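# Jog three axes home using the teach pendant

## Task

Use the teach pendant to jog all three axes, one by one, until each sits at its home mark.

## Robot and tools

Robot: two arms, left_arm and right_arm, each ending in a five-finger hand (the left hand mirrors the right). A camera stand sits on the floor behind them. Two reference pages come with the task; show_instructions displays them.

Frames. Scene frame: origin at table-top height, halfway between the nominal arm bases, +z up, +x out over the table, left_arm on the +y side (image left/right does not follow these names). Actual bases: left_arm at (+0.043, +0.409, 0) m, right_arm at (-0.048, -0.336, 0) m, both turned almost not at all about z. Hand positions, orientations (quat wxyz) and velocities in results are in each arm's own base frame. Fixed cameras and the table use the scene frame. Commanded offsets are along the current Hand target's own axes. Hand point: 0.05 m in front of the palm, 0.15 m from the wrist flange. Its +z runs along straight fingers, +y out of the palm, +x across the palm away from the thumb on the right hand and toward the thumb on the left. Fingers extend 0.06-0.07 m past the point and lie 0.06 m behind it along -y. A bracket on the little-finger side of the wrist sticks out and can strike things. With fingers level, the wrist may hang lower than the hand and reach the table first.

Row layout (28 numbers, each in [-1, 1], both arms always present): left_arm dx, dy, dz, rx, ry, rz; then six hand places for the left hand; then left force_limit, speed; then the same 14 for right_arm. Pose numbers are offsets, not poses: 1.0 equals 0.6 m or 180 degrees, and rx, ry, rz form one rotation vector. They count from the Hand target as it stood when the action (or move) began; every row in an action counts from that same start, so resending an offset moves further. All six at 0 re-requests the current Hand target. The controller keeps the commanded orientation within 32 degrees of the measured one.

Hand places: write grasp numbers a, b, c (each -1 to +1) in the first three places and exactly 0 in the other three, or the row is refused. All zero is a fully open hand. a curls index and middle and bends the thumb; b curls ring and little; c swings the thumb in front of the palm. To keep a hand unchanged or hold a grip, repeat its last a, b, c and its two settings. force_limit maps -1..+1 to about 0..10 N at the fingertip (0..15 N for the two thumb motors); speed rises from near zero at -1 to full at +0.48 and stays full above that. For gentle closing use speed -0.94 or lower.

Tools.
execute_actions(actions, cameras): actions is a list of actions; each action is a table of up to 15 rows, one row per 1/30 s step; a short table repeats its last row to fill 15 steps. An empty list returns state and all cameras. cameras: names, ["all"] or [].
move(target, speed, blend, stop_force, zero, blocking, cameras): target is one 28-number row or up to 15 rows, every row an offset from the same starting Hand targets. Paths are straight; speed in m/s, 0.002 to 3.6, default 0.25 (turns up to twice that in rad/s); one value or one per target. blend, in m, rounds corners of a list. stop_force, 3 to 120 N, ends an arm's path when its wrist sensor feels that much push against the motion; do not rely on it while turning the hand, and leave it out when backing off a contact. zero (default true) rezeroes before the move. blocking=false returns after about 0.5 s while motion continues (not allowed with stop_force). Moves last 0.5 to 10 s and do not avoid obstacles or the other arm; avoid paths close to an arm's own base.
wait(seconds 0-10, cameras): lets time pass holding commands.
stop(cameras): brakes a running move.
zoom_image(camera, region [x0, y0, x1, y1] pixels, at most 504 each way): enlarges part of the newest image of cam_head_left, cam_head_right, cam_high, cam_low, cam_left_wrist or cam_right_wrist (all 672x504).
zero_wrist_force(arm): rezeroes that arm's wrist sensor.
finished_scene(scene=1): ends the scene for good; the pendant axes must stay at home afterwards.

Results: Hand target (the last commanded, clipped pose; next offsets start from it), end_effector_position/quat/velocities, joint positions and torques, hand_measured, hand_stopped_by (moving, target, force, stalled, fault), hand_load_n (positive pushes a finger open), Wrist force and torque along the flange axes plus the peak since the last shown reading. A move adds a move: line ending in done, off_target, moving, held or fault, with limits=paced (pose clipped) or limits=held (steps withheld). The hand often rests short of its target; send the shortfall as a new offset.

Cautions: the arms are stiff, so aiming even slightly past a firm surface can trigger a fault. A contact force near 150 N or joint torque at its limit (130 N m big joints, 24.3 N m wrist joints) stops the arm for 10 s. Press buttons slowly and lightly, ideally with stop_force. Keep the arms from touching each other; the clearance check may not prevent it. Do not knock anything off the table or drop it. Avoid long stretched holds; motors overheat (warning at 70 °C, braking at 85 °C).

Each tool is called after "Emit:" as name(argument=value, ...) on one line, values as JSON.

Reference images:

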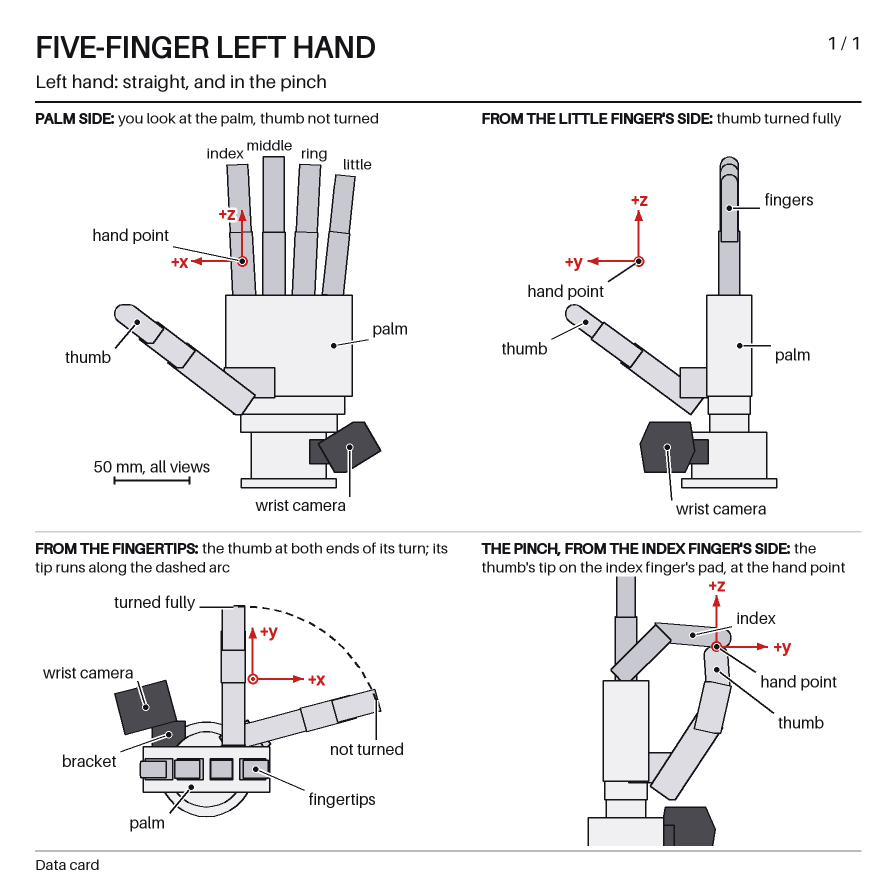

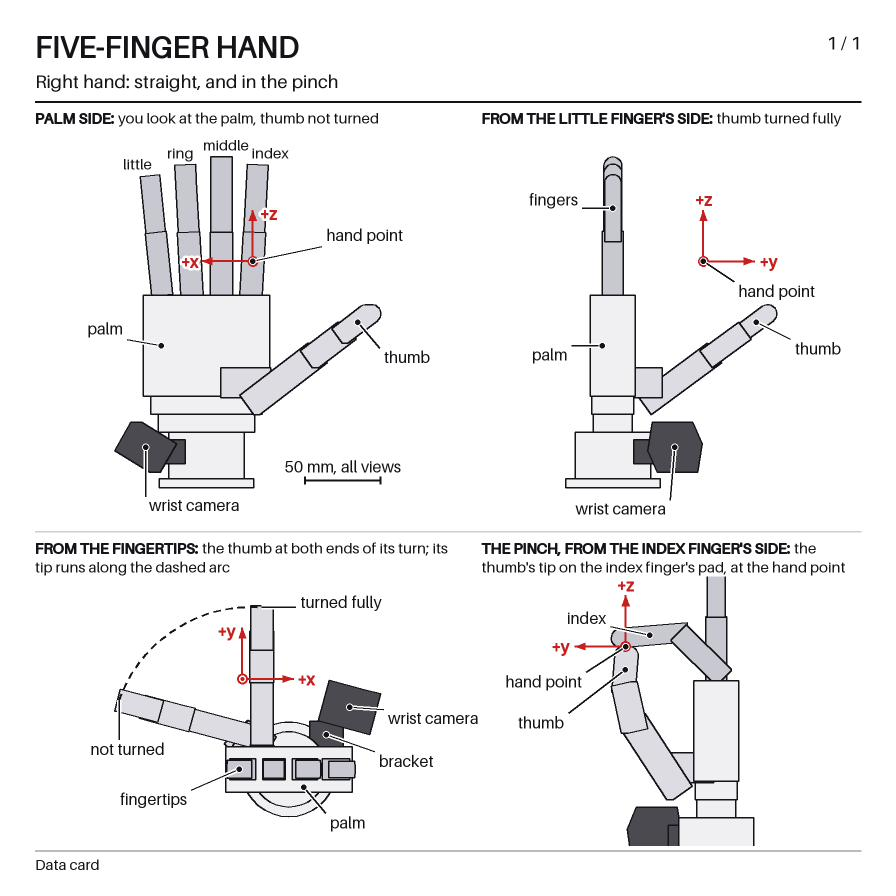

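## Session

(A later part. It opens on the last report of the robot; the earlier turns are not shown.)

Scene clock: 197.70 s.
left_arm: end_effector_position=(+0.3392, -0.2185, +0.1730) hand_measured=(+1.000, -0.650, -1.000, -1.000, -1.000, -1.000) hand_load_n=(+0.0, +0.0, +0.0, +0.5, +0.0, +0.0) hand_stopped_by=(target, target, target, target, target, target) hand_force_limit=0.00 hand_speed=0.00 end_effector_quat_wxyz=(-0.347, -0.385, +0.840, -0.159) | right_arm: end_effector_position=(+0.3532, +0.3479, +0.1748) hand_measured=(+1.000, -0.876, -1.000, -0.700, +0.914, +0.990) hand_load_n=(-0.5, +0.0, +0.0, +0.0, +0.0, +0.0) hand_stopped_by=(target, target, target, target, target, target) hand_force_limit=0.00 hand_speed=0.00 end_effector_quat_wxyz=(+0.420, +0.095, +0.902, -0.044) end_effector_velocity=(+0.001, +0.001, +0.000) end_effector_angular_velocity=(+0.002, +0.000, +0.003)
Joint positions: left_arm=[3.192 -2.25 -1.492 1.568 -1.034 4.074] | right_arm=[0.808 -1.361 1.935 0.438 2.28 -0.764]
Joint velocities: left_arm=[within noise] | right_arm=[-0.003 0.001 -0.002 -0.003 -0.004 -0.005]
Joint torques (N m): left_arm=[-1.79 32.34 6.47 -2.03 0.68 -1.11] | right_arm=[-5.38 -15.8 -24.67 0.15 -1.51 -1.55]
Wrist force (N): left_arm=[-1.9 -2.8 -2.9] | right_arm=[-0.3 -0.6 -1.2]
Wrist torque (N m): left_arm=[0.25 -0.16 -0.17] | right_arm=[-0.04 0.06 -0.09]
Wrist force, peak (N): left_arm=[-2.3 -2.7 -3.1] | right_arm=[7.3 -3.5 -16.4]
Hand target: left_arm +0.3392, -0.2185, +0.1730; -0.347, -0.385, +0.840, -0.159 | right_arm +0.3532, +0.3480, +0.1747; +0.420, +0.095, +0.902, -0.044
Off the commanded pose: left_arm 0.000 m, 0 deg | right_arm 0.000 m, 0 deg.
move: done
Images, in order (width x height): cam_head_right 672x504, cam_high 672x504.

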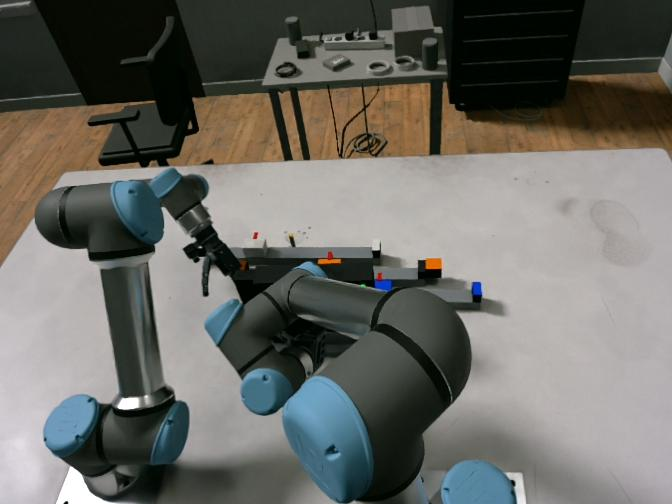

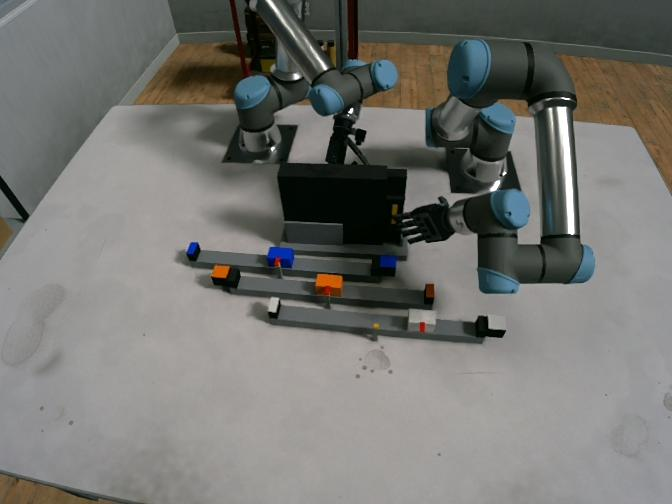

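Emit:
move(target=[0,0,0,0,0,0,0,0,1,0,0,0,0,0,0.0562,-0.0853,0.0497,0,0,0,0.1,1,1,0,0,0,0,0], speed=0.08, cameras=["cam_right_wrist"])

Emit:
zoom_image(camera="cam_right_wrist", region=[200, 120, 360, 280])

Scene clock: 199.93 s.
left_arm: end_effector_position=(+0.3392, -0.2185, +0.1730) hand_measured=(+1.000, -0.650, -1.000, -1.000, -1.000, -1.000) hand_load_n=(+0.0, +0.0, +0.5, +0.0, +0.0, +0.0) hand_stopped_by=(target, target, target, target, target, target) hand_force_limit=0.00 hand_speed=0.00 end_effector_quat_wxyz=(-0.347, -0.385, +0.840, -0.159) | right_arm: end_effector_position=(+0.3437, +0.2978, +0.1298) hand_measured=(+1.000, -0.876, -1.000, -0.700, +0.914, +0.990) hand_load_n=(+0.0, +0.0, +0.0, +0.0, +0.0, +0.0) hand_stopped_by=(target, target, target, target, target, target) hand_force_limit=0.00 hand_speed=0.00 end_effector_quat_wxyz=(+0.420, +0.095, +0.902, -0.044)
Joint positions: left_arm=[3.192 -2.25 -1.492 1.568 -1.034 4.074] | right_arm=[0.71 -1.421 2.136 0.231 2.225 -0.869]
Joint torques (N m): left_arm=[-1.44 32.24 7.2 -2.25 0.59 -1.17] | right_arm=[2.53 -9.7 -13.24 0.55 2.74 1.77]
Wrist force (N): left_arm=[-2.0 -2.7 -3.0] | right_arm=[-0.4 -0.7 -0.9]
Wrist torque (N m): left_arm=[0.26 -0.10 -0.19] | right_arm=[-0.07 0.07 -0.23]
Wrist force, peak (N): left_arm=[-2.3 -2.9 -3.1] | right_arm=[-0.4 -1.0 -1.5]
Hand target: left_arm +0.3392, -0.2185, +0.1730; -0.347, -0.385, +0.840, -0.159 | right_arm +0.3437, +0.2978, +0.1297; +0.420, +0.095, +0.902, -0.044
Off the commanded pose: left_arm 0.000 m, 0 deg | right_arm 0.000 m, 0 deg.
move: done
Images, in order (width x height): cam_right_wrist 672x504.

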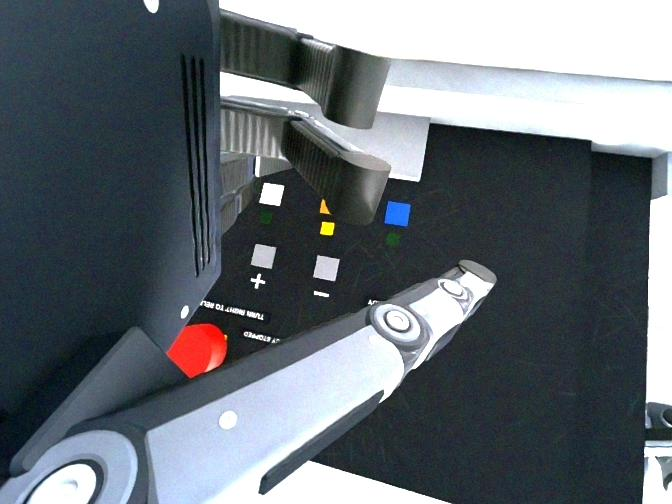

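Scaled by 3.150.

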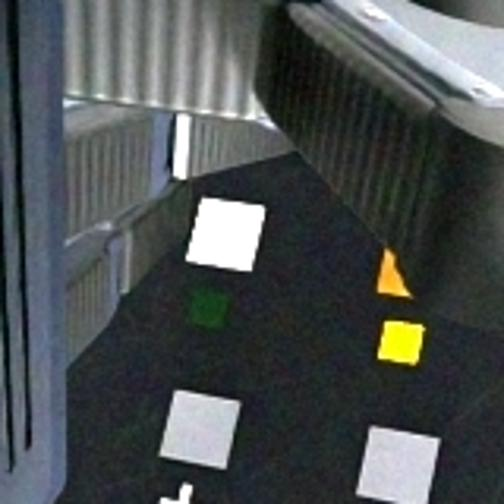

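Emit:
move(target=[0,0,0,0,0,0,0,0,1,0,0,0,0,0,-0.0262,0.0087,0.0312,0,0,0,0.1,1,1,0,0,0,0,0], speed=0.015, stop_force=5)

Emit:
move(target=[0,0,0,0,0,0,0,0,1,0,0,0,0,0,0.021,-0.0069,-0.025,0,0,0,0.1,1,1,0,0,0,0,0], speed=0.06, cameras=["cam_right_wrist"])

Emit:
zoom_image(camera="cam_right_wrist", region=[200, 120, 360, 280])

Scene clock: 202.83 s.
left_arm: end_effector_position=(+0.3392, -0.2185, +0.1730) hand_measured=(+1.000, -0.650, -1.000, -1.000, -1.000, -1.000) hand_load_n=(+0.0, +0.0, +0.5, +0.0, +0.0, +0.0) hand_stopped_by=(target, target, target, target, target, target) hand_force_limit=0.00 hand_speed=0.00 end_effector_quat_wxyz=(-0.347, -0.385, +0.840, -0.159) | right_arm: end_effector_position=(+0.3638, +0.2978, +0.1297) hand_measured=(+1.000, -0.876, -1.000, -0.700, +0.914, +0.990) hand_load_n=(-0.5, +0.0, +0.0, +0.0, +0.0, +0.5) hand_stopped_by=(target, target, target, target, target, target) hand_force_limit=0.00 hand_speed=0.00 end_effector_quat_wxyz=(+0.420, +0.095, +0.902, -0.044)
Joint positions: left_arm=[3.192 -2.25 -1.492 1.568 -1.034 4.074] | right_arm=[0.665 -1.408 2.113 0.214 2.198 -0.914]
Joint torques (N m): left_arm=[-1.92 31.91 7.4 -2.07 0.55 -1.04] | right_arm=[0.27 -31.36 -6.44 1.91 2.84 0.59]
Wrist force (N): left_arm=[-2.0 -2.6 -3.0] | right_arm=[2.8 -2.4 -6.4]
Wrist torque (N m): left_arm=[0.28 -0.11 -0.19] | right_arm=[0.25 0.19 -0.05]
Wrist force, peak (N): left_arm=[-2.0 -2.7 -3.3] | right_arm=[6.0 -2.5 -13.6]
Hand target: left_arm +0.3392, -0.2185, +0.1730; -0.347, -0.385, +0.840, -0.159 | right_arm +0.3638, +0.2978, +0.1297; +0.420, +0.095, +0.902, -0.044 (not the last commanded pose)
Off the commanded pose: left_arm 0.000 m, 0 deg | right_arm 0.005 m, 0 deg.
move: contact (right_arm)

Scene clock: 203.60 s.
left_arm: end_effector_position=(+0.3392, -0.2185, +0.1730) hand_measured=(+1.000, -0.650, -1.000, -1.000, -1.000, -1.000) hand_load_n=(+0.0, +0.0, +0.5, +0.0, +0.0, +0.0) hand_stopped_by=(target, target, target, target, target, target) hand_force_limit=0.00 hand_speed=0.00 end_effector_quat_wxyz=(-0.347, -0.385, +0.840, -0.159) | right_arm: end_effector_position=(+0.3437, +0.2977, +0.1297) hand_measured=(+1.000, -0.876, -1.000, -0.700, +0.914, +0.990) hand_load_n=(+0.0, +0.0, +0.0, +0.0, +0.0, +0.0) hand_stopped_by=(target, target, target, target, target, target) hand_force_limit=0.00 hand_speed=0.00 end_effector_quat_wxyz=(+0.420, +0.095, +0.902, -0.044)
Joint positions: left_arm=[3.192 -2.25 -1.492 1.568 -1.034 4.074] | right_arm=[0.71 -1.421 2.136 0.231 2.225 -0.869]
Joint torques (N m): left_arm=[-1.41 32.45 7.17 -2.14 0.6 -1.04] | right_arm=[-4.75 -10.24 -23.9 0.04 -1.19 -1.94]
Wrist force (N): left_arm=[-2.2 -2.6 -2.7] | right_arm=[-0.3 -0.4 -1.2]
Wrist torque (N m): left_arm=[0.26 -0.10 -0.19] | right_arm=[-0.01 0.07 -0.07]
Wrist force, peak (N): left_arm=[-2.2 -2.8 -3.1] | right_arm=[2.7 -2.0 -6.2]
Hand target: left_arm +0.3392, -0.2185, +0.1730; -0.347, -0.385, +0.840, -0.159 | right_arm +0.3438, +0.2978, +0.1297; +0.420, +0.095, +0.902, -0.044
Off the commanded pose: left_arm 0.000 m, 0 deg | right_arm 0.000 m, 0 deg.
move: done
Images, in order (width x height): cam_right_wrist 672x504.

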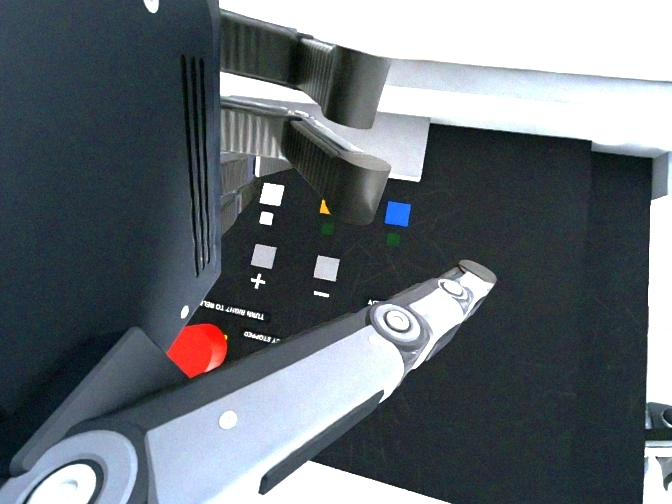

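Scaled by 3.150.

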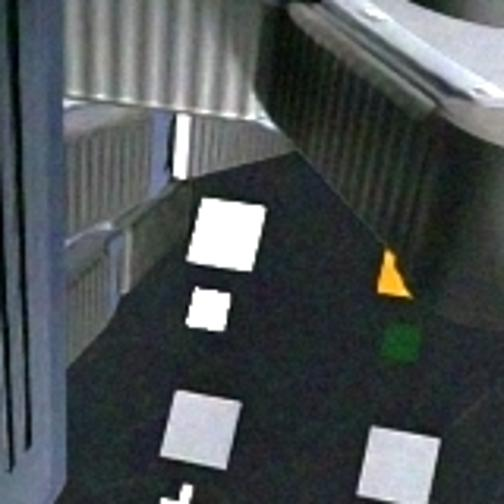

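Emit:
move(target=[0,0,0,0,0,0,0,0,1,0,0,0,0,0,-0.056,0.0106,-0.0499,0,0,0,0.1,1,1,0,0,0,0,0], speed=0.08)

Emit:
move(target=[0,0,0,0,0,0,0,0,1,0,0,0,0,0,-0.0211,0.007,0.0251,0,0,0,0.1,1,1,0,0,0,0,0], speed=0.02)

Emit:
wait(seconds=1.0, cameras=["cam_high"])

Emit:
zoom_image(camera="cam_high", region=[360, 290, 440, 360])

Scene clock: 205.23 s.
left_arm: end_effector_position=(+0.3392, -0.2185, +0.1730) hand_measured=(+1.000, -0.650, -1.000, -1.000, -1.000, -1.000) hand_load_n=(+0.0, +0.0, +0.0, +0.0, +0.0, +0.0) hand_stopped_by=(target, target, target, target, target, target) hand_force_limit=0.00 hand_speed=0.00 end_effector_quat_wxyz=(-0.347, -0.385, +0.840, -0.159) | right_arm: end_effector_position=(+0.3439, +0.3043, +0.1748) hand_measured=(+1.000, -0.876, -1.000, -0.700, +0.914, +0.990) hand_load_n=(+0.0, -0.5, +0.0, +0.0, +0.0, +0.0) hand_stopped_by=(target, target, target, target, target, target) hand_force_limit=0.00 hand_speed=0.00 end_effector_quat_wxyz=(+0.420, +0.095, +0.902, -0.044)
Joint positions: left_arm=[3.192 -2.25 -1.492 1.568 -1.034 4.074] | right_arm=[0.727 -1.478 2.061 0.373 2.235 -0.851]
Joint torques (N m): left_arm=[-1.63 32.6 7.44 -2.21 0.62 -1.1] | right_arm=[-6.53 -9.27 -8.29 1.68 -0.16 -1.74]
Wrist force (N): left_arm=[-2.3 -2.7 -2.9] | right_arm=[-0.2 -0.8 -1.2]
Wrist torque (N m): left_arm=[0.27 -0.11 -0.19] | right_arm=[-0.09 0.06 -0.22]
Wrist force, peak (N): left_arm=[-2.2 -2.9 -3.0] | right_arm=[-0.8 -0.8 -1.7]
Hand target: left_arm +0.3392, -0.2185, +0.1730; -0.347, -0.385, +0.840, -0.159 | right_arm +0.3439, +0.3043, +0.1747; +0.420, +0.095, +0.902, -0.044
Off the commanded pose: left_arm 0.000 m, 0 deg | right_arm 0.000 m, 0 deg.
move: done

Scene clock: 206.50 s.
left_arm: end_effector_position=(+0.3392, -0.2185, +0.1730) hand_measured=(+1.000, -0.650, -1.000, -1.000, -1.000, -1.000) hand_load_n=(+0.0, +0.0, +0.0, +0.0, +0.0, +0.5) hand_stopped_by=(target, target, target, target, target, target) hand_force_limit=0.00 hand_speed=0.00 end_effector_quat_wxyz=(-0.347, -0.385, +0.840, -0.159) | right_arm: end_effector_position=(+0.3641, +0.3044, +0.1746) hand_measured=(+1.000, -0.876, -1.000, -0.700, +0.914, +0.990) hand_load_n=(+0.0, +0.0, +0.5, +0.0, +0.0, +0.5) hand_stopped_by=(target, target, target, target, target, target) hand_force_limit=0.00 hand_speed=0.00 end_effector_quat_wxyz=(+0.420, +0.095, +0.902, -0.044)
Joint positions: left_arm=[3.192 -2.25 -1.492 1.568 -1.034 4.074] | right_arm=[0.682 -1.463 2.038 0.354 2.208 -0.898]
Joint torques (N m): left_arm=[-1.59 32.83 6.94 -2.1 0.58 -1.1] | right_arm=[4.21 -22.67 -13.82 -0.77 2.19 2.04]
Wrist force (N): left_arm=[-1.8 -2.7 -3.1] | right_arm=[5.3 -3.3 -12.0]
Wrist torque (N m): left_arm=[0.26 -0.14 -0.17] | right_arm=[0.67 0.29 0.27]
Wrist force, peak (N): left_arm=[-2.3 -2.8 -3.0] | right_arm=[5.5 -2.8 -13.1]
Hand target: left_arm +0.3392, -0.2185, +0.1730; -0.347, -0.385, +0.840, -0.159 | right_arm +0.3640, +0.3043, +0.1747; +0.420, +0.095, +0.902, -0.044
Off the commanded pose: left_arm 0.000 m, 0 deg | right_arm 0.000 m, 0 deg.
move: done

Scene clock: 207.50 s.
left_arm: end_effector_position=(+0.3392, -0.2185, +0.1730) hand_measured=(+1.000, -0.650, -1.000, -1.000, -1.000, -1.000) hand_load_n=(+0.0, +0.0, +0.0, +0.0, +0.0, +0.0) hand_stopped_by=(target, target, target, target, target, target) hand_force_limit=0.00 hand_speed=0.00 end_effector_quat_wxyz=(-0.347, -0.385, +0.840, -0.159) | right_arm: end_effector_position=(+0.3640, +0.3043, +0.1747) hand_measured=(+1.000, -0.876, -1.000, -0.700, +0.914, +0.990) hand_load_n=(+0.0, +0.0, +0.0, +0.0, +0.0, +0.0) hand_stopped_by=(target, target, target, target, target, target) hand_force_limit=0.00 hand_speed=0.00 end_effector_quat_wxyz=(+0.420, +0.095, +0.902, -0.044)
Joint positions: left_arm=[3.192 -2.25 -1.492 1.568 -1.034 4.074] | right_arm=[0.682 -1.464 2.038 0.354 2.208 -0.897]
Joint torques (N m): left_arm=[-1.46 32.48 7.65 -2.16 0.7 -1.14] | right_arm=[4.37 -30.16 -9.71 0.77 2.9 2]
Wrist force (N): left_arm=[-2.2 -2.7 -2.8] | right_arm=[4.8 -2.9 -10.3]
Wrist torque (N m): left_arm=[0.26 -0.12 -0.18] | right_arm=[0.51 0.32 0.15]
Wrist force, peak (N): left_arm=[-1.8 -2.7 -3.4] | right_arm=[5.0 -3.9 -11.5]
Hand target: left_arm +0.3392, -0.2185, +0.1730; -0.347, -0.385, +0.840, -0.159 | right_arm +0.3640, +0.3043, +0.1747; +0.420, +0.095, +0.902, -0.044
Off the commanded pose: left_arm 0.000 m, 0 deg | right_arm 0.000 m, 0 deg.
wait: 1.00 s; at rest by 0.17 s
Images, in order (width x height): cam_high 672x504.

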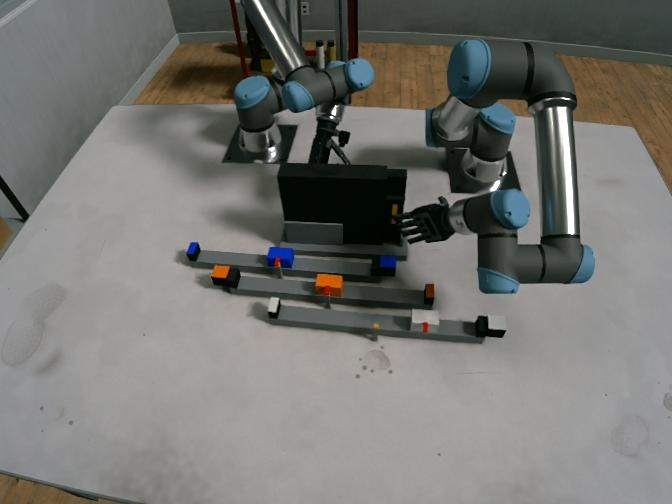

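Scaled by 6.300.

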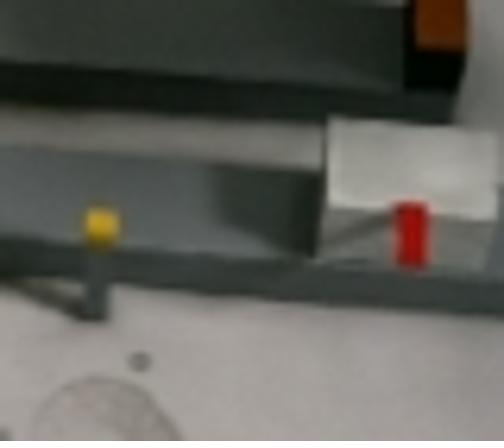

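Emit:
move(target=[[0,0,0,0,0,0,0,0,1,0,0,0,0,0,0.0211,-0.007,-0.0251,0,0,0,0.1,1,1,0,0,0,0,0],[0,0,0,0,0,0,0,0,1,0,0,0,0,0,0.0308,0.0644,-0.0366,0,0,0,0.1,1,1,0,0,0,0,0]], speed=0.08, blend=[0.005, 0])

Emit:
move(target=[0,0,0,0,0,0,0,0,1,0,0,0,0,0,-0.02,0.0067,0.0239,0,0,0,0.1,1,1,0,0,0,0,0], speed=0.02)

Emit:
wait(seconds=8, cameras=["cam_high"])

Emit:
zoom_image(camera="cam_high", region=[360, 290, 440, 360])

Scene clock: 209.43 s.
left_arm: end_effector_position=(+0.3392, -0.2185, +0.1730) hand_measured=(+1.000, -0.650, -1.000, -1.000, -1.000, -1.000) hand_load_n=(+0.0, -0.5, +0.0, +0.0, +0.0, +0.0) hand_stopped_by=(target, target, target, target, target, target) hand_force_limit=0.00 hand_speed=0.00 end_effector_quat_wxyz=(-0.347, -0.385, +0.840, -0.159) | right_arm: end_effector_position=(+0.3440, +0.3480, +0.1747) hand_measured=(+1.000, -0.876, -1.000, -0.700, +0.914, +0.990) hand_load_n=(-0.5, +0.0, +0.0, +0.0, +0.0, +0.0) hand_stopped_by=(target, target, target, target, target, target) hand_force_limit=0.00 hand_speed=0.00 end_effector_quat_wxyz=(+0.420, +0.095, +0.902, -0.044)
Joint positions: left_arm=[3.192 -2.25 -1.492 1.568 -1.034 4.074] | right_arm=[0.828 -1.365 1.944 0.448 2.29 -0.741]
Joint torques (N m): left_arm=[-1.38 32.56 7.61 -2.01 0.53 -1.04] | right_arm=[3.12 -28.53 -14.24 0.75 -1.54 -1.32]
Wrist force (N): left_arm=[-2.3 -2.8 -2.8] | right_arm=[-0.2 -0.9 -1.3]
Wrist torque (N m): left_arm=[0.25 -0.10 -0.19] | right_arm=[-0.10 0.05 -0.09]
Wrist force, peak (N): left_arm=[-2.1 -2.9 -3.0] | right_arm=[4.8 -2.5 -10.7]
Hand target: left_arm +0.3392, -0.2185, +0.1730; -0.347, -0.385, +0.840, -0.159 | right_arm +0.3440, +0.3480, +0.1747; +0.420, +0.095, +0.902, -0.044
Off the commanded pose: left_arm 0.000 m, 0 deg | right_arm 0.000 m, 0 deg.
move: done

Scene clock: 210.63 s.
left_arm: end_effector_position=(+0.3392, -0.2185, +0.1730) hand_measured=(+1.000, -0.650, -1.000, -1.000, -1.000, -1.000) hand_load_n=(+0.0, +0.0, +0.0, +0.0, -0.5, +0.0) hand_stopped_by=(target, target, target, target, target, target) hand_force_limit=0.00 hand_speed=0.00 end_effector_quat_wxyz=(-0.347, -0.385, +0.840, -0.159) | right_arm: end_effector_position=(+0.3632, +0.3482, +0.1746) hand_measured=(+1.000, -0.876, -1.000, -0.700, +0.914, +0.990) hand_load_n=(-0.5, +0.0, +0.5, +0.0, +0.0, +0.0) hand_stopped_by=(target, target, target, target, target, target) hand_force_limit=0.00 hand_speed=0.00 end_effector_quat_wxyz=(+0.420, +0.095, +0.902, -0.044)
Joint positions: left_arm=[3.192 -2.25 -1.492 1.568 -1.034 4.074] | right_arm=[0.787 -1.355 1.924 0.428 2.268 -0.788]
Joint torques (N m): left_arm=[-1.09 32.79 7.28 -2.14 0.62 -1.1] | right_arm=[2.04 -22.99 -12.7 -0.84 2.64 2.11]
Wrist force (N): left_arm=[-2.0 -2.8 -3.1] | right_arm=[6.6 -4.0 -16.0]
Wrist torque (N m): left_arm=[0.28 -0.14 -0.17] | right_arm=[0.92 0.39 0.31]
Wrist force, peak (N): left_arm=[-2.2 -2.8 -3.0] | right_arm=[7.0 -3.1 -17.2]
Hand target: left_arm +0.3392, -0.2185, +0.1730; -0.347, -0.385, +0.840, -0.159 | right_arm +0.3631, +0.3481, +0.1746; +0.420, +0.095, +0.902, -0.044
Off the commanded pose: left_arm 0.000 m, 0 deg | right_arm 0.000 m, 0 deg.
move: done

Scene clock: 218.63 s.
left_arm: end_effector_position=(+0.3392, -0.2185, +0.1730) hand_measured=(+1.000, -0.650, -1.000, -1.000, -1.000, -1.000) hand_load_n=(-0.5, +0.0, +0.0, +0.0, +0.0, +0.0) hand_stopped_by=(target, target, target, target, target, target) hand_force_limit=0.00 hand_speed=0.00 end_effector_quat_wxyz=(-0.347, -0.385, +0.840, -0.159) | right_arm: end_effector_position=(+0.3631, +0.3481, +0.1746) hand_measured=(+1.000, -0.876, -1.000, -0.700, +0.914, +0.990) hand_load_n=(+0.0, +0.0, +0.5, +0.0, +0.0, +0.0) hand_stopped_by=(target, target, target, target, target, target) hand_force_limit=0.00 hand_speed=0.00 end_effector_quat_wxyz=(+0.420, +0.095, +0.902, -0.044)
Joint positions: left_arm=[3.192 -2.25 -1.492 1.568 -1.034 4.074] | right_arm=[0.787 -1.355 1.925 0.428 2.268 -0.788]
Joint torques (N m): left_arm=[-1.57 32.56 7.62 -2.17 0.44 -0.87] | right_arm=[1.86 -33.4 -11.86 0.69 2.75 1.74]
Wrist force (N): left_arm=[-1.8 -2.8 -3.1] | right_arm=[6.5 -3.3 -14.7]
Wrist torque (N m): left_arm=[0.27 -0.15 -0.17] | right_arm=[0.81 0.34 0.23]
Wrist force, peak (N): left_arm=[-2.1 -2.9 -3.3] | right_arm=[6.6 -4.2 -15.9]
Hand target: left_arm +0.3392, -0.2185, +0.1730; -0.347, -0.385, +0.840, -0.159 | right_arm +0.3631, +0.3481, +0.1746; +0.420, +0.095, +0.902, -0.044
Off the commanded pose: left_arm 0.000 m, 0 deg | right_arm 0.000 m, 0 deg.
wait: 8.00 s; at rest by 0.17 s
Images, in order (width x height): cam_high 672x504.

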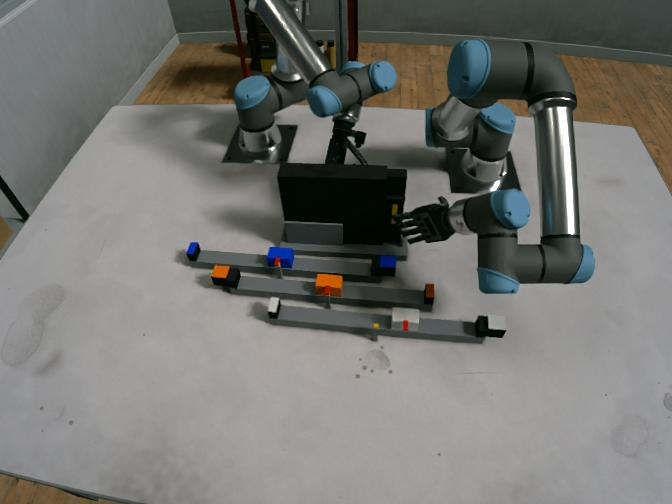

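Scaled by 6.300.

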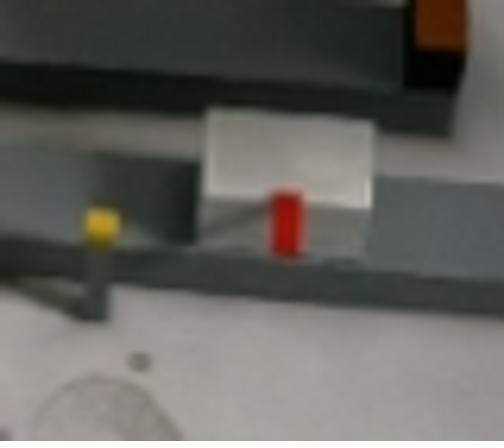

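Emit:
wait(seconds=9.5)

Emit:
move(target=[0,0,0,0,0,0,0,0,1,0,0,0,0,0,0.0105,-0.0035,-0.0125,0,0,0,0.1,1,1,0,0,0,0,0], speed=0.06, cameras=["cam_high", "cam_head_right", "cam_head_left"])

Emit:
zoom_image(camera="cam_high", region=[340, 290, 420, 360])

Emit:
zoom_image(camera="cam_head_left", region=[240, 210, 340, 290])

Emit:
zoom_image(camera="cam_head_right", region=[240, 210, 340, 290])

Scene clock: 228.67 s.
left_arm: end_effector_position=(+0.3392, -0.2185, +0.1730) hand_measured=(+1.000, -0.650, -1.000, -1.000, -1.000, -1.000) hand_load_n=(+0.0, +0.0, +0.5, +0.0, +0.0, +0.0) hand_stopped_by=(target, target, target, target, target, target) hand_force_limit=0.00 hand_speed=0.00 end_effector_quat_wxyz=(-0.347, -0.385, +0.840, -0.159) | right_arm: end_effector_position=(+0.3631, +0.3481, +0.1746) hand_measured=(+1.000, -0.876, -1.000, -0.700, +0.914, +0.990) hand_load_n=(-0.5, +0.0, +0.5, +0.0, +0.0, +0.0) hand_stopped_by=(target, target, target, target, target, target) hand_force_limit=0.00 hand_speed=0.00 end_effector_quat_wxyz=(+0.420, +0.095, +0.902, -0.044)
Joint positions: left_arm=[3.192 -2.25 -1.492 1.568 -1.034 4.074] | right_arm=[0.787 -1.355 1.925 0.428 2.268 -0.788]
Joint torques (N m): left_arm=[-0.29 32.77 7.28 -2.15 0.31 -0.77] | right_arm=[1.82 -33.75 -14.09 0.53 1.98 1.65]
Wrist force (N): left_arm=[-2.1 -2.7 -3.0] | right_arm=[6.3 -3.3 -15.0]
Wrist torque (N m): left_arm=[0.27 -0.11 -0.19] | right_arm=[0.82 0.39 0.22]
Wrist force, peak (N): left_arm=[-2.3 -3.0 -3.1] | right_arm=[6.5 -3.1 -15.1]
Hand target: left_arm +0.3392, -0.2185, +0.1730; -0.347, -0.385, +0.840, -0.159 | right_arm +0.3631, +0.3481, +0.1746; +0.420, +0.095, +0.902, -0.044
Off the commanded pose: left_arm 0.000 m, 0 deg | right_arm 0.000 m, 0 deg.
wait: 9.50 s; at rest from the start

Scene clock: 229.40 s.
left_arm: end_effector_position=(+0.3392, -0.2185, +0.1730) hand_measured=(+1.000, -0.650, -1.000, -1.000, -1.000, -1.000) hand_load_n=(+0.0, +0.0, +0.0, +0.0, +0.0, +0.0) hand_stopped_by=(target, target, target, target, target, target) hand_force_limit=0.00 hand_speed=0.00 end_effector_quat_wxyz=(-0.347, -0.385, +0.840, -0.159) | right_arm: end_effector_position=(+0.3530, +0.3480, +0.1747) hand_measured=(+1.000, -0.876, -1.000, -0.700, +0.914, +0.990) hand_load_n=(-0.5, +0.0, +0.0, +0.0, +0.0, +0.0) hand_stopped_by=(target, target, target, target, target, target) hand_force_limit=0.00 hand_speed=0.00 end_effector_quat_wxyz=(+0.420, +0.095, +0.902, -0.044)
Joint positions: left_arm=[3.192 -2.25 -1.492 1.568 -1.034 4.074] | right_arm=[0.808 -1.361 1.936 0.438 2.28 -0.764]
Joint torques (N m): left_arm=[0.38 32.62 7.06 -2.13 0.27 -0.76] | right_arm=[-5.5 -24.51 -22.45 0.36 -0.31 -1.85]
Wrist force (N): left_arm=[-1.9 -2.5 -3.0] | right_arm=[-0.6 -0.6 -1.2]
Wrist torque (N m): left_arm=[0.31 -0.14 -0.18] | right_arm=[-0.05 0.10 -0.21]
Wrist force, peak (N): left_arm=[-1.9 -2.9 -3.2] | right_arm=[6.1 -3.3 -14.5]
Hand target: left_arm +0.3392, -0.2185, +0.1730; -0.347, -0.385, +0.840, -0.159 | right_arm +0.3531, +0.3481, +0.1747; +0.420, +0.095, +0.902, -0.044
Off the commanded pose: left_arm 0.000 m, 0 deg | right_arm 0.000 m, 0 deg.
move: done
Images, in order (width x height): cam_head_left 672x504, cam_head_right 672x504, cam_high 672x504.

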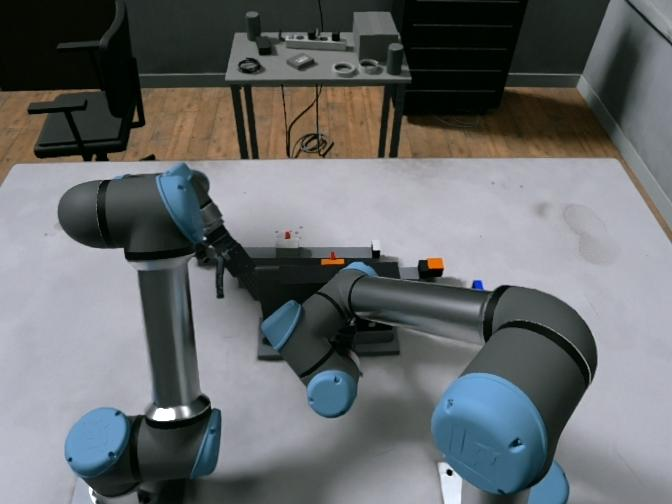

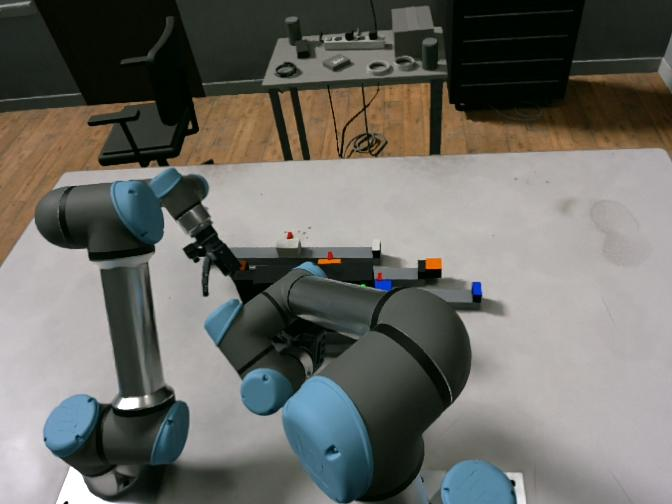

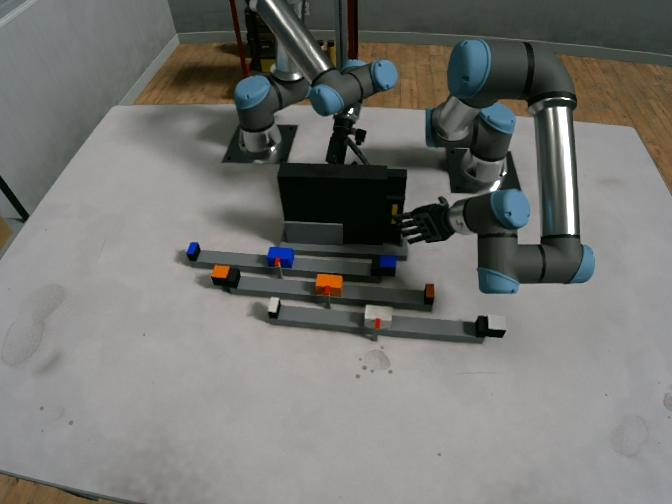

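Scaled by 6.300.

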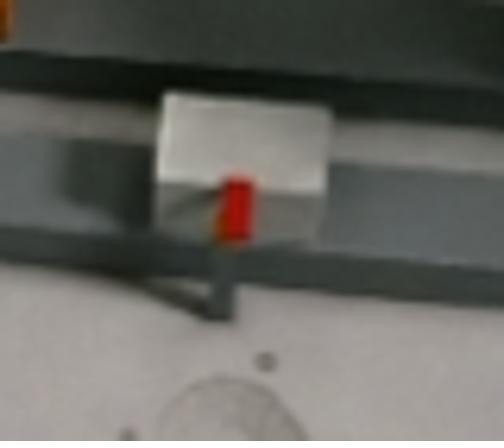

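Scaled by 5.040.

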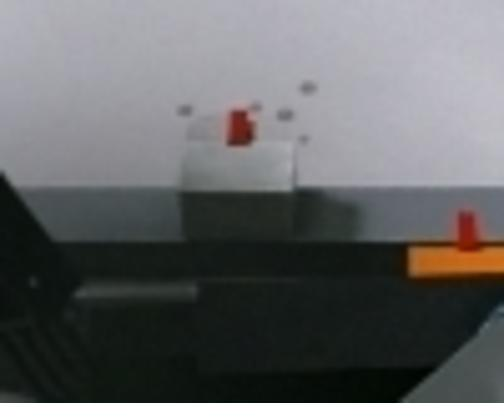

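Scaled by 5.040.

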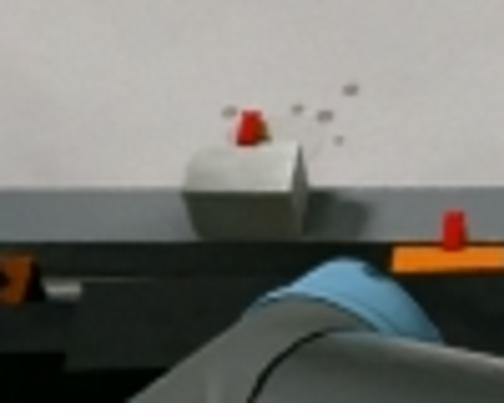

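Emit:
move(target=[[0,0,0,0,0,0,0,0,1,0,0,0,0,0,-0.0104,0.0034,0.0123,0,0,0,0.1,1,1,0,0,0,0,0],[0,0,0,0,0,0,0,0,1,0,0,0,0,0,0,0,0,0,0,0,0.1,1,1,0,0,0,0,0],[0,0,0,0,0,0,0,0,1,0,0,0,0,0,-0.0104,0.0034,0.0123,0,0,0,0.1,1,1,0,0,0,0,0],[0,0,0,0,0,0,0,0,1,0,0,0,0,0,0,0,0,0,0,0,0.1,1,1,0,0,0,0,0]], speed=0.05, cameras=["cam_high", "cam_head_right", "cam_head_left"])

Emit:
zoom_image(camera="cam_high", region=[340, 290, 420, 360])

Emit:
zoom_image(camera="cam_head_left", region=[240, 210, 340, 290])

Emit:
zoom_image(camera="cam_head_right", region=[240, 210, 340, 290])

Scene clock: 232.17 s.
left_arm: end_effector_position=(+0.3392, -0.2185, +0.1730) hand_measured=(+1.000, -0.650, -1.000, -1.000, -1.000, -1.000) hand_load_n=(+0.5, +0.0, +0.5, +0.0, +0.0, +0.0) hand_stopped_by=(target, target, target, target, target, target) hand_force_limit=0.00 hand_speed=0.00 end_effector_quat_wxyz=(-0.347, -0.385, +0.840, -0.159) | right_arm: end_effector_position=(+0.3530, +0.3480, +0.1747) hand_measured=(+1.000, -0.876, -1.000, -0.700, +0.914, +0.990) hand_load_n=(-0.5, +0.5, +0.0, +0.0, +0.0, +0.0) hand_stopped_by=(target, target, target, target, target, target) hand_force_limit=0.00 hand_speed=0.00 end_effector_quat_wxyz=(+0.420, +0.095, +0.902, -0.044) end_effector_velocity=(+0.002, +0.001, +0.000) end_effector_angular_velocity=(+0.001, +0.000, +0.003)
Joint positions: left_arm=[3.192 -2.25 -1.492 1.568 -1.034 4.074] | right_arm=[0.808 -1.361 1.935 0.438 2.28 -0.764]
Joint velocities: left_arm=[within noise] | right_arm=[-0.003 0 -0.002 -0.003 -0.004 -0.006]
Joint torques (N m): left_arm=[0.44 33.49 7.26 -2.07 0.41 -0.7] | right_arm=[-3.85 -15.26 -24.53 0.16 -1.87 -1.92]
Wrist force (N): left_arm=[-2.3 -2.6 -3.1] | right_arm=[-0.3 -0.8 -1.1]
Wrist torque (N m): left_arm=[0.27 -0.12 -0.19] | right_arm=[-0.08 0.06 -0.10]
Wrist force, peak (N): left_arm=[-2.7 -3.6 -3.6] | right_arm=[7.1 -3.6 -17.8]
Hand target: left_arm +0.3392, -0.2185, +0.1730; -0.347, -0.385, +0.840, -0.159 | right_arm +0.3531, +0.3481, +0.1747; +0.420, +0.095, +0.902, -0.044
Off the commanded pose: left_arm 0.000 m, 0 deg | right_arm 0.000 m, 0 deg.
move: done
Images, in order (width x height): cam_head_left 672x504, cam_head_right 672x504, cam_high 672x504.

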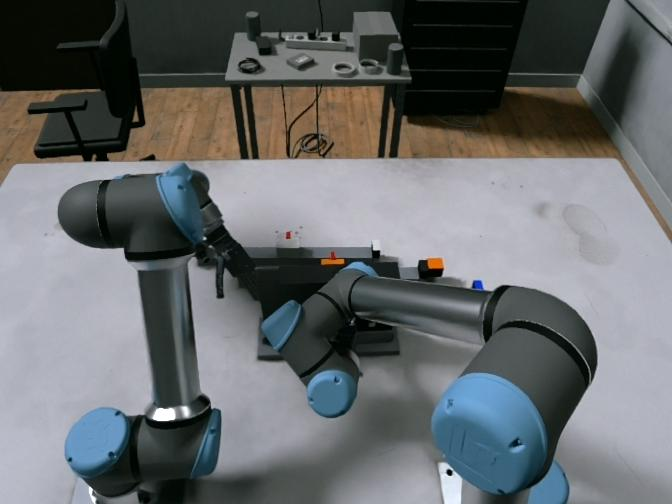

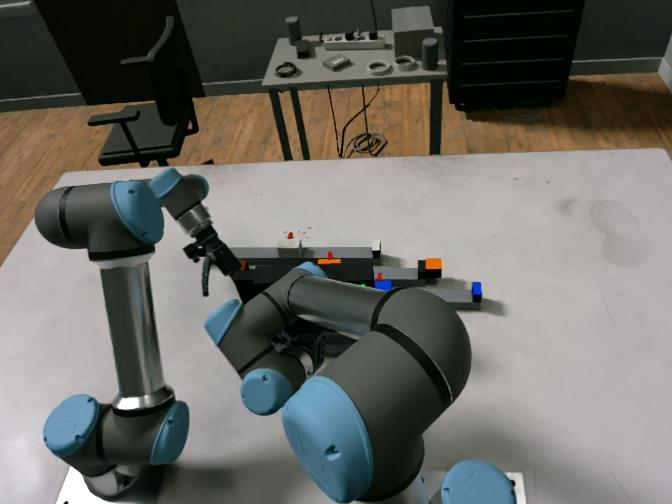

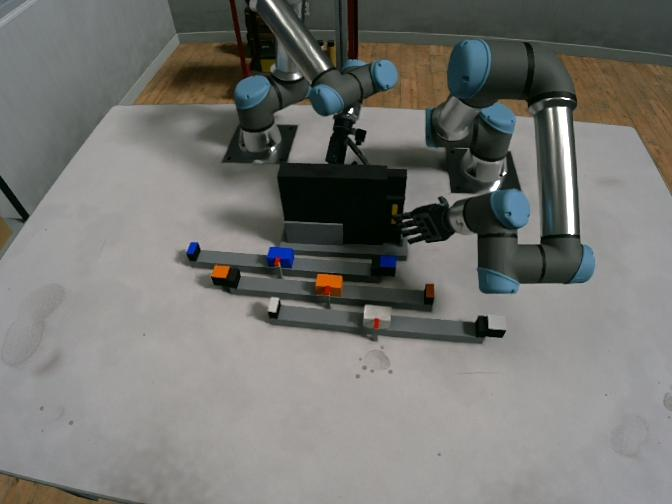

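Scaled by 6.300.

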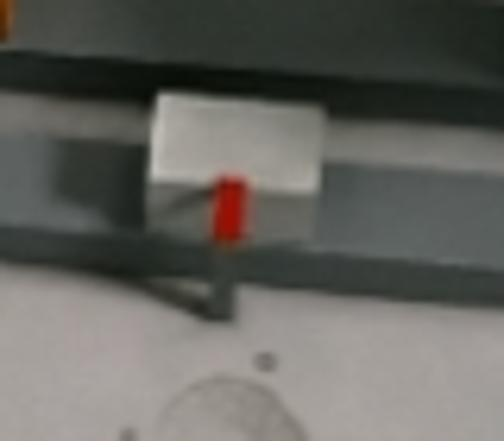

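Scaled by 5.040.

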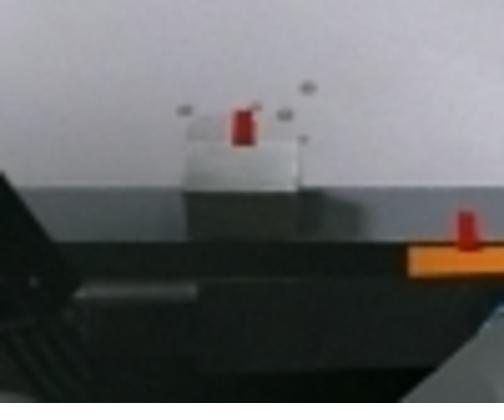

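Scaled by 5.040.

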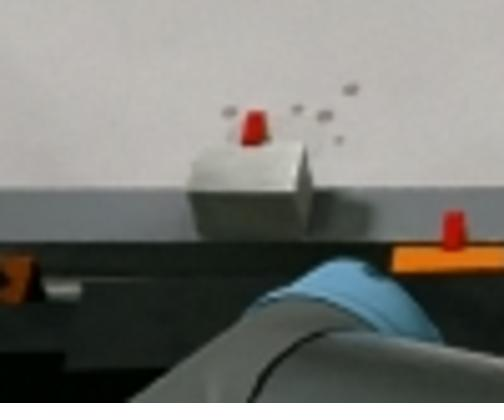

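Emit:
move(target=[[0,0,0,0,0,0,0,0,1,0,0,0,0,0,-0.2187,-0.1128,-0.3747,-0.0398,-0.0107,-0.3226,0.1,1,1,0,0,0,0,0],[0,0,0,0,0,0,0,0,1,0,0,0,0,0,-0.4502,0.0532,-0.1767,-0.0797,-0.0215,-0.6452,0.1,1,1,0,0,0,0,0],[0,0,0,0,0,0,0,0,1,0,0,0,0,0,-0.4627,0.1443,0.279,-0.1195,-0.0322,-0.9678,0.1,1,1,0,0,0,0,0]], speed=0.4, blend=[0.04, 0.04, 0], cameras=["all"])

Scene clock: 240.67 s.
left_arm: end_effector_position=(+0.3392, -0.2185, +0.1730) hand_measured=(+1.000, -0.650, -1.000, -1.000, -1.000, -1.000) hand_load_n=(+0.0, +0.0, +0.5, +0.0, +0.0, +0.0) hand_stopped_by=(target, target, target, target, target, target) hand_force_limit=0.00 hand_speed=0.00 end_effector_quat_wxyz=(-0.347, -0.385, +0.840, -0.159) | right_arm: end_effector_position=(+0.6702, +0.3681, +0.2787) hand_measured=(+1.000, -0.876, -1.000, -0.700, +0.914, +0.990) hand_load_n=(+0.5, +0.0, +0.0, +0.0, +0.0, +0.0) hand_stopped_by=(target, target, target, target, target, target) hand_force_limit=0.00 hand_speed=0.00 end_effector_quat_wxyz=(-0.071, +0.916, -0.092, +0.384)
Joint positions: left_arm=[3.192 -2.25 -1.492 1.568 -1.034 4.074] | right_arm=[0.459 -0.518 0.035 1.288 1.838 -4.162]
Joint torques (N m): left_arm=[0.46 32.8 7.28 -2.22 0.4 -0.68] | right_arm=[-3.64 -63.97 -25.37 0.09 -1.85 -1.69]
Wrist force (N): left_arm=[-1.9 -2.7 -3.2] | right_arm=[0.1 0.6 -0.5]
Wrist torque (N m): left_arm=[0.25 -0.14 -0.17] | right_arm=[0.10 0.21 0.14]
Wrist force, peak (N): left_arm=[-2.4 -2.6 -3.2] | right_arm=[0.6 -1.4 -2.9]
Hand target: left_arm +0.3392, -0.2185, +0.1730; -0.347, -0.385, +0.840, -0.159 | right_arm +0.6712, +0.3688, +0.2793; -0.014, +0.943, -0.120, +0.310
Off the commanded pose: left_arm 0.000 m, 0 deg | right_arm 0.001 m, 12 deg.
elbow stopped short (right arm): the move would have taken joint 3 (elbow) straighter than the controller allows.
move: off_target (right_arm)

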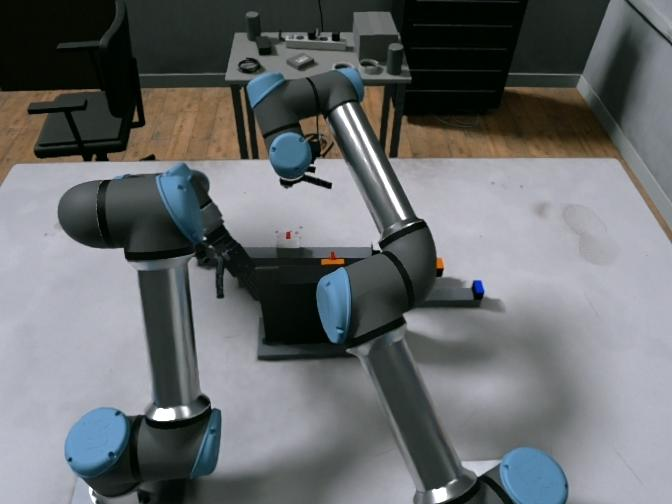

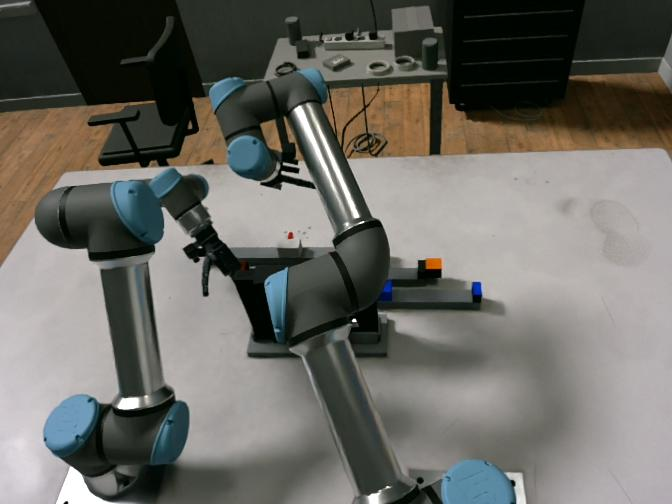

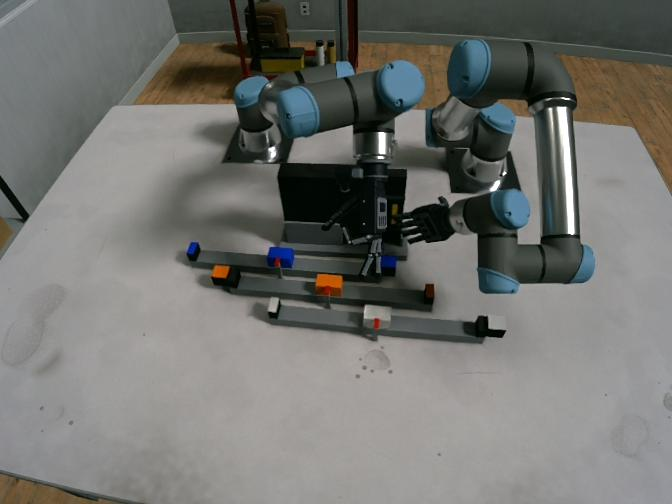

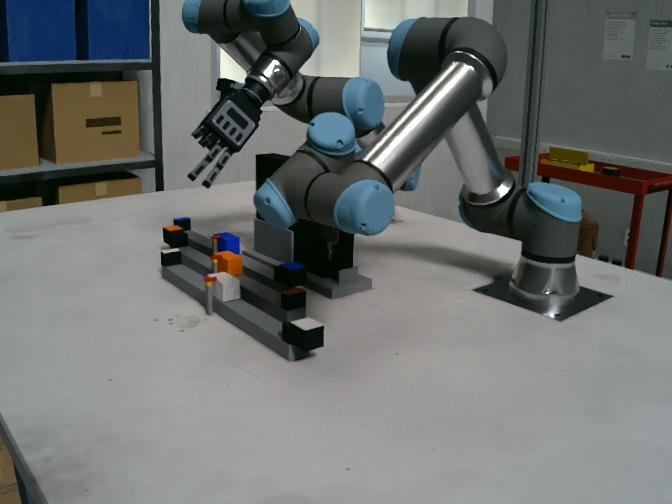

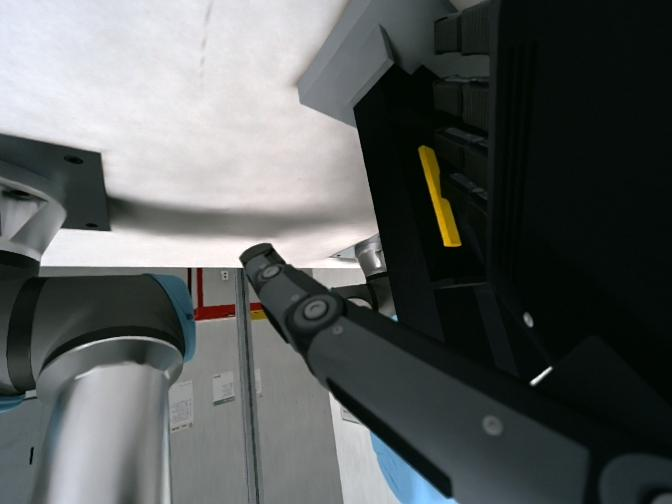

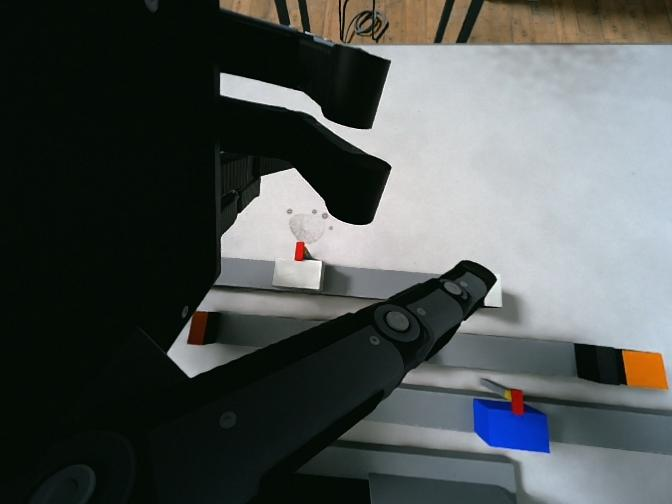

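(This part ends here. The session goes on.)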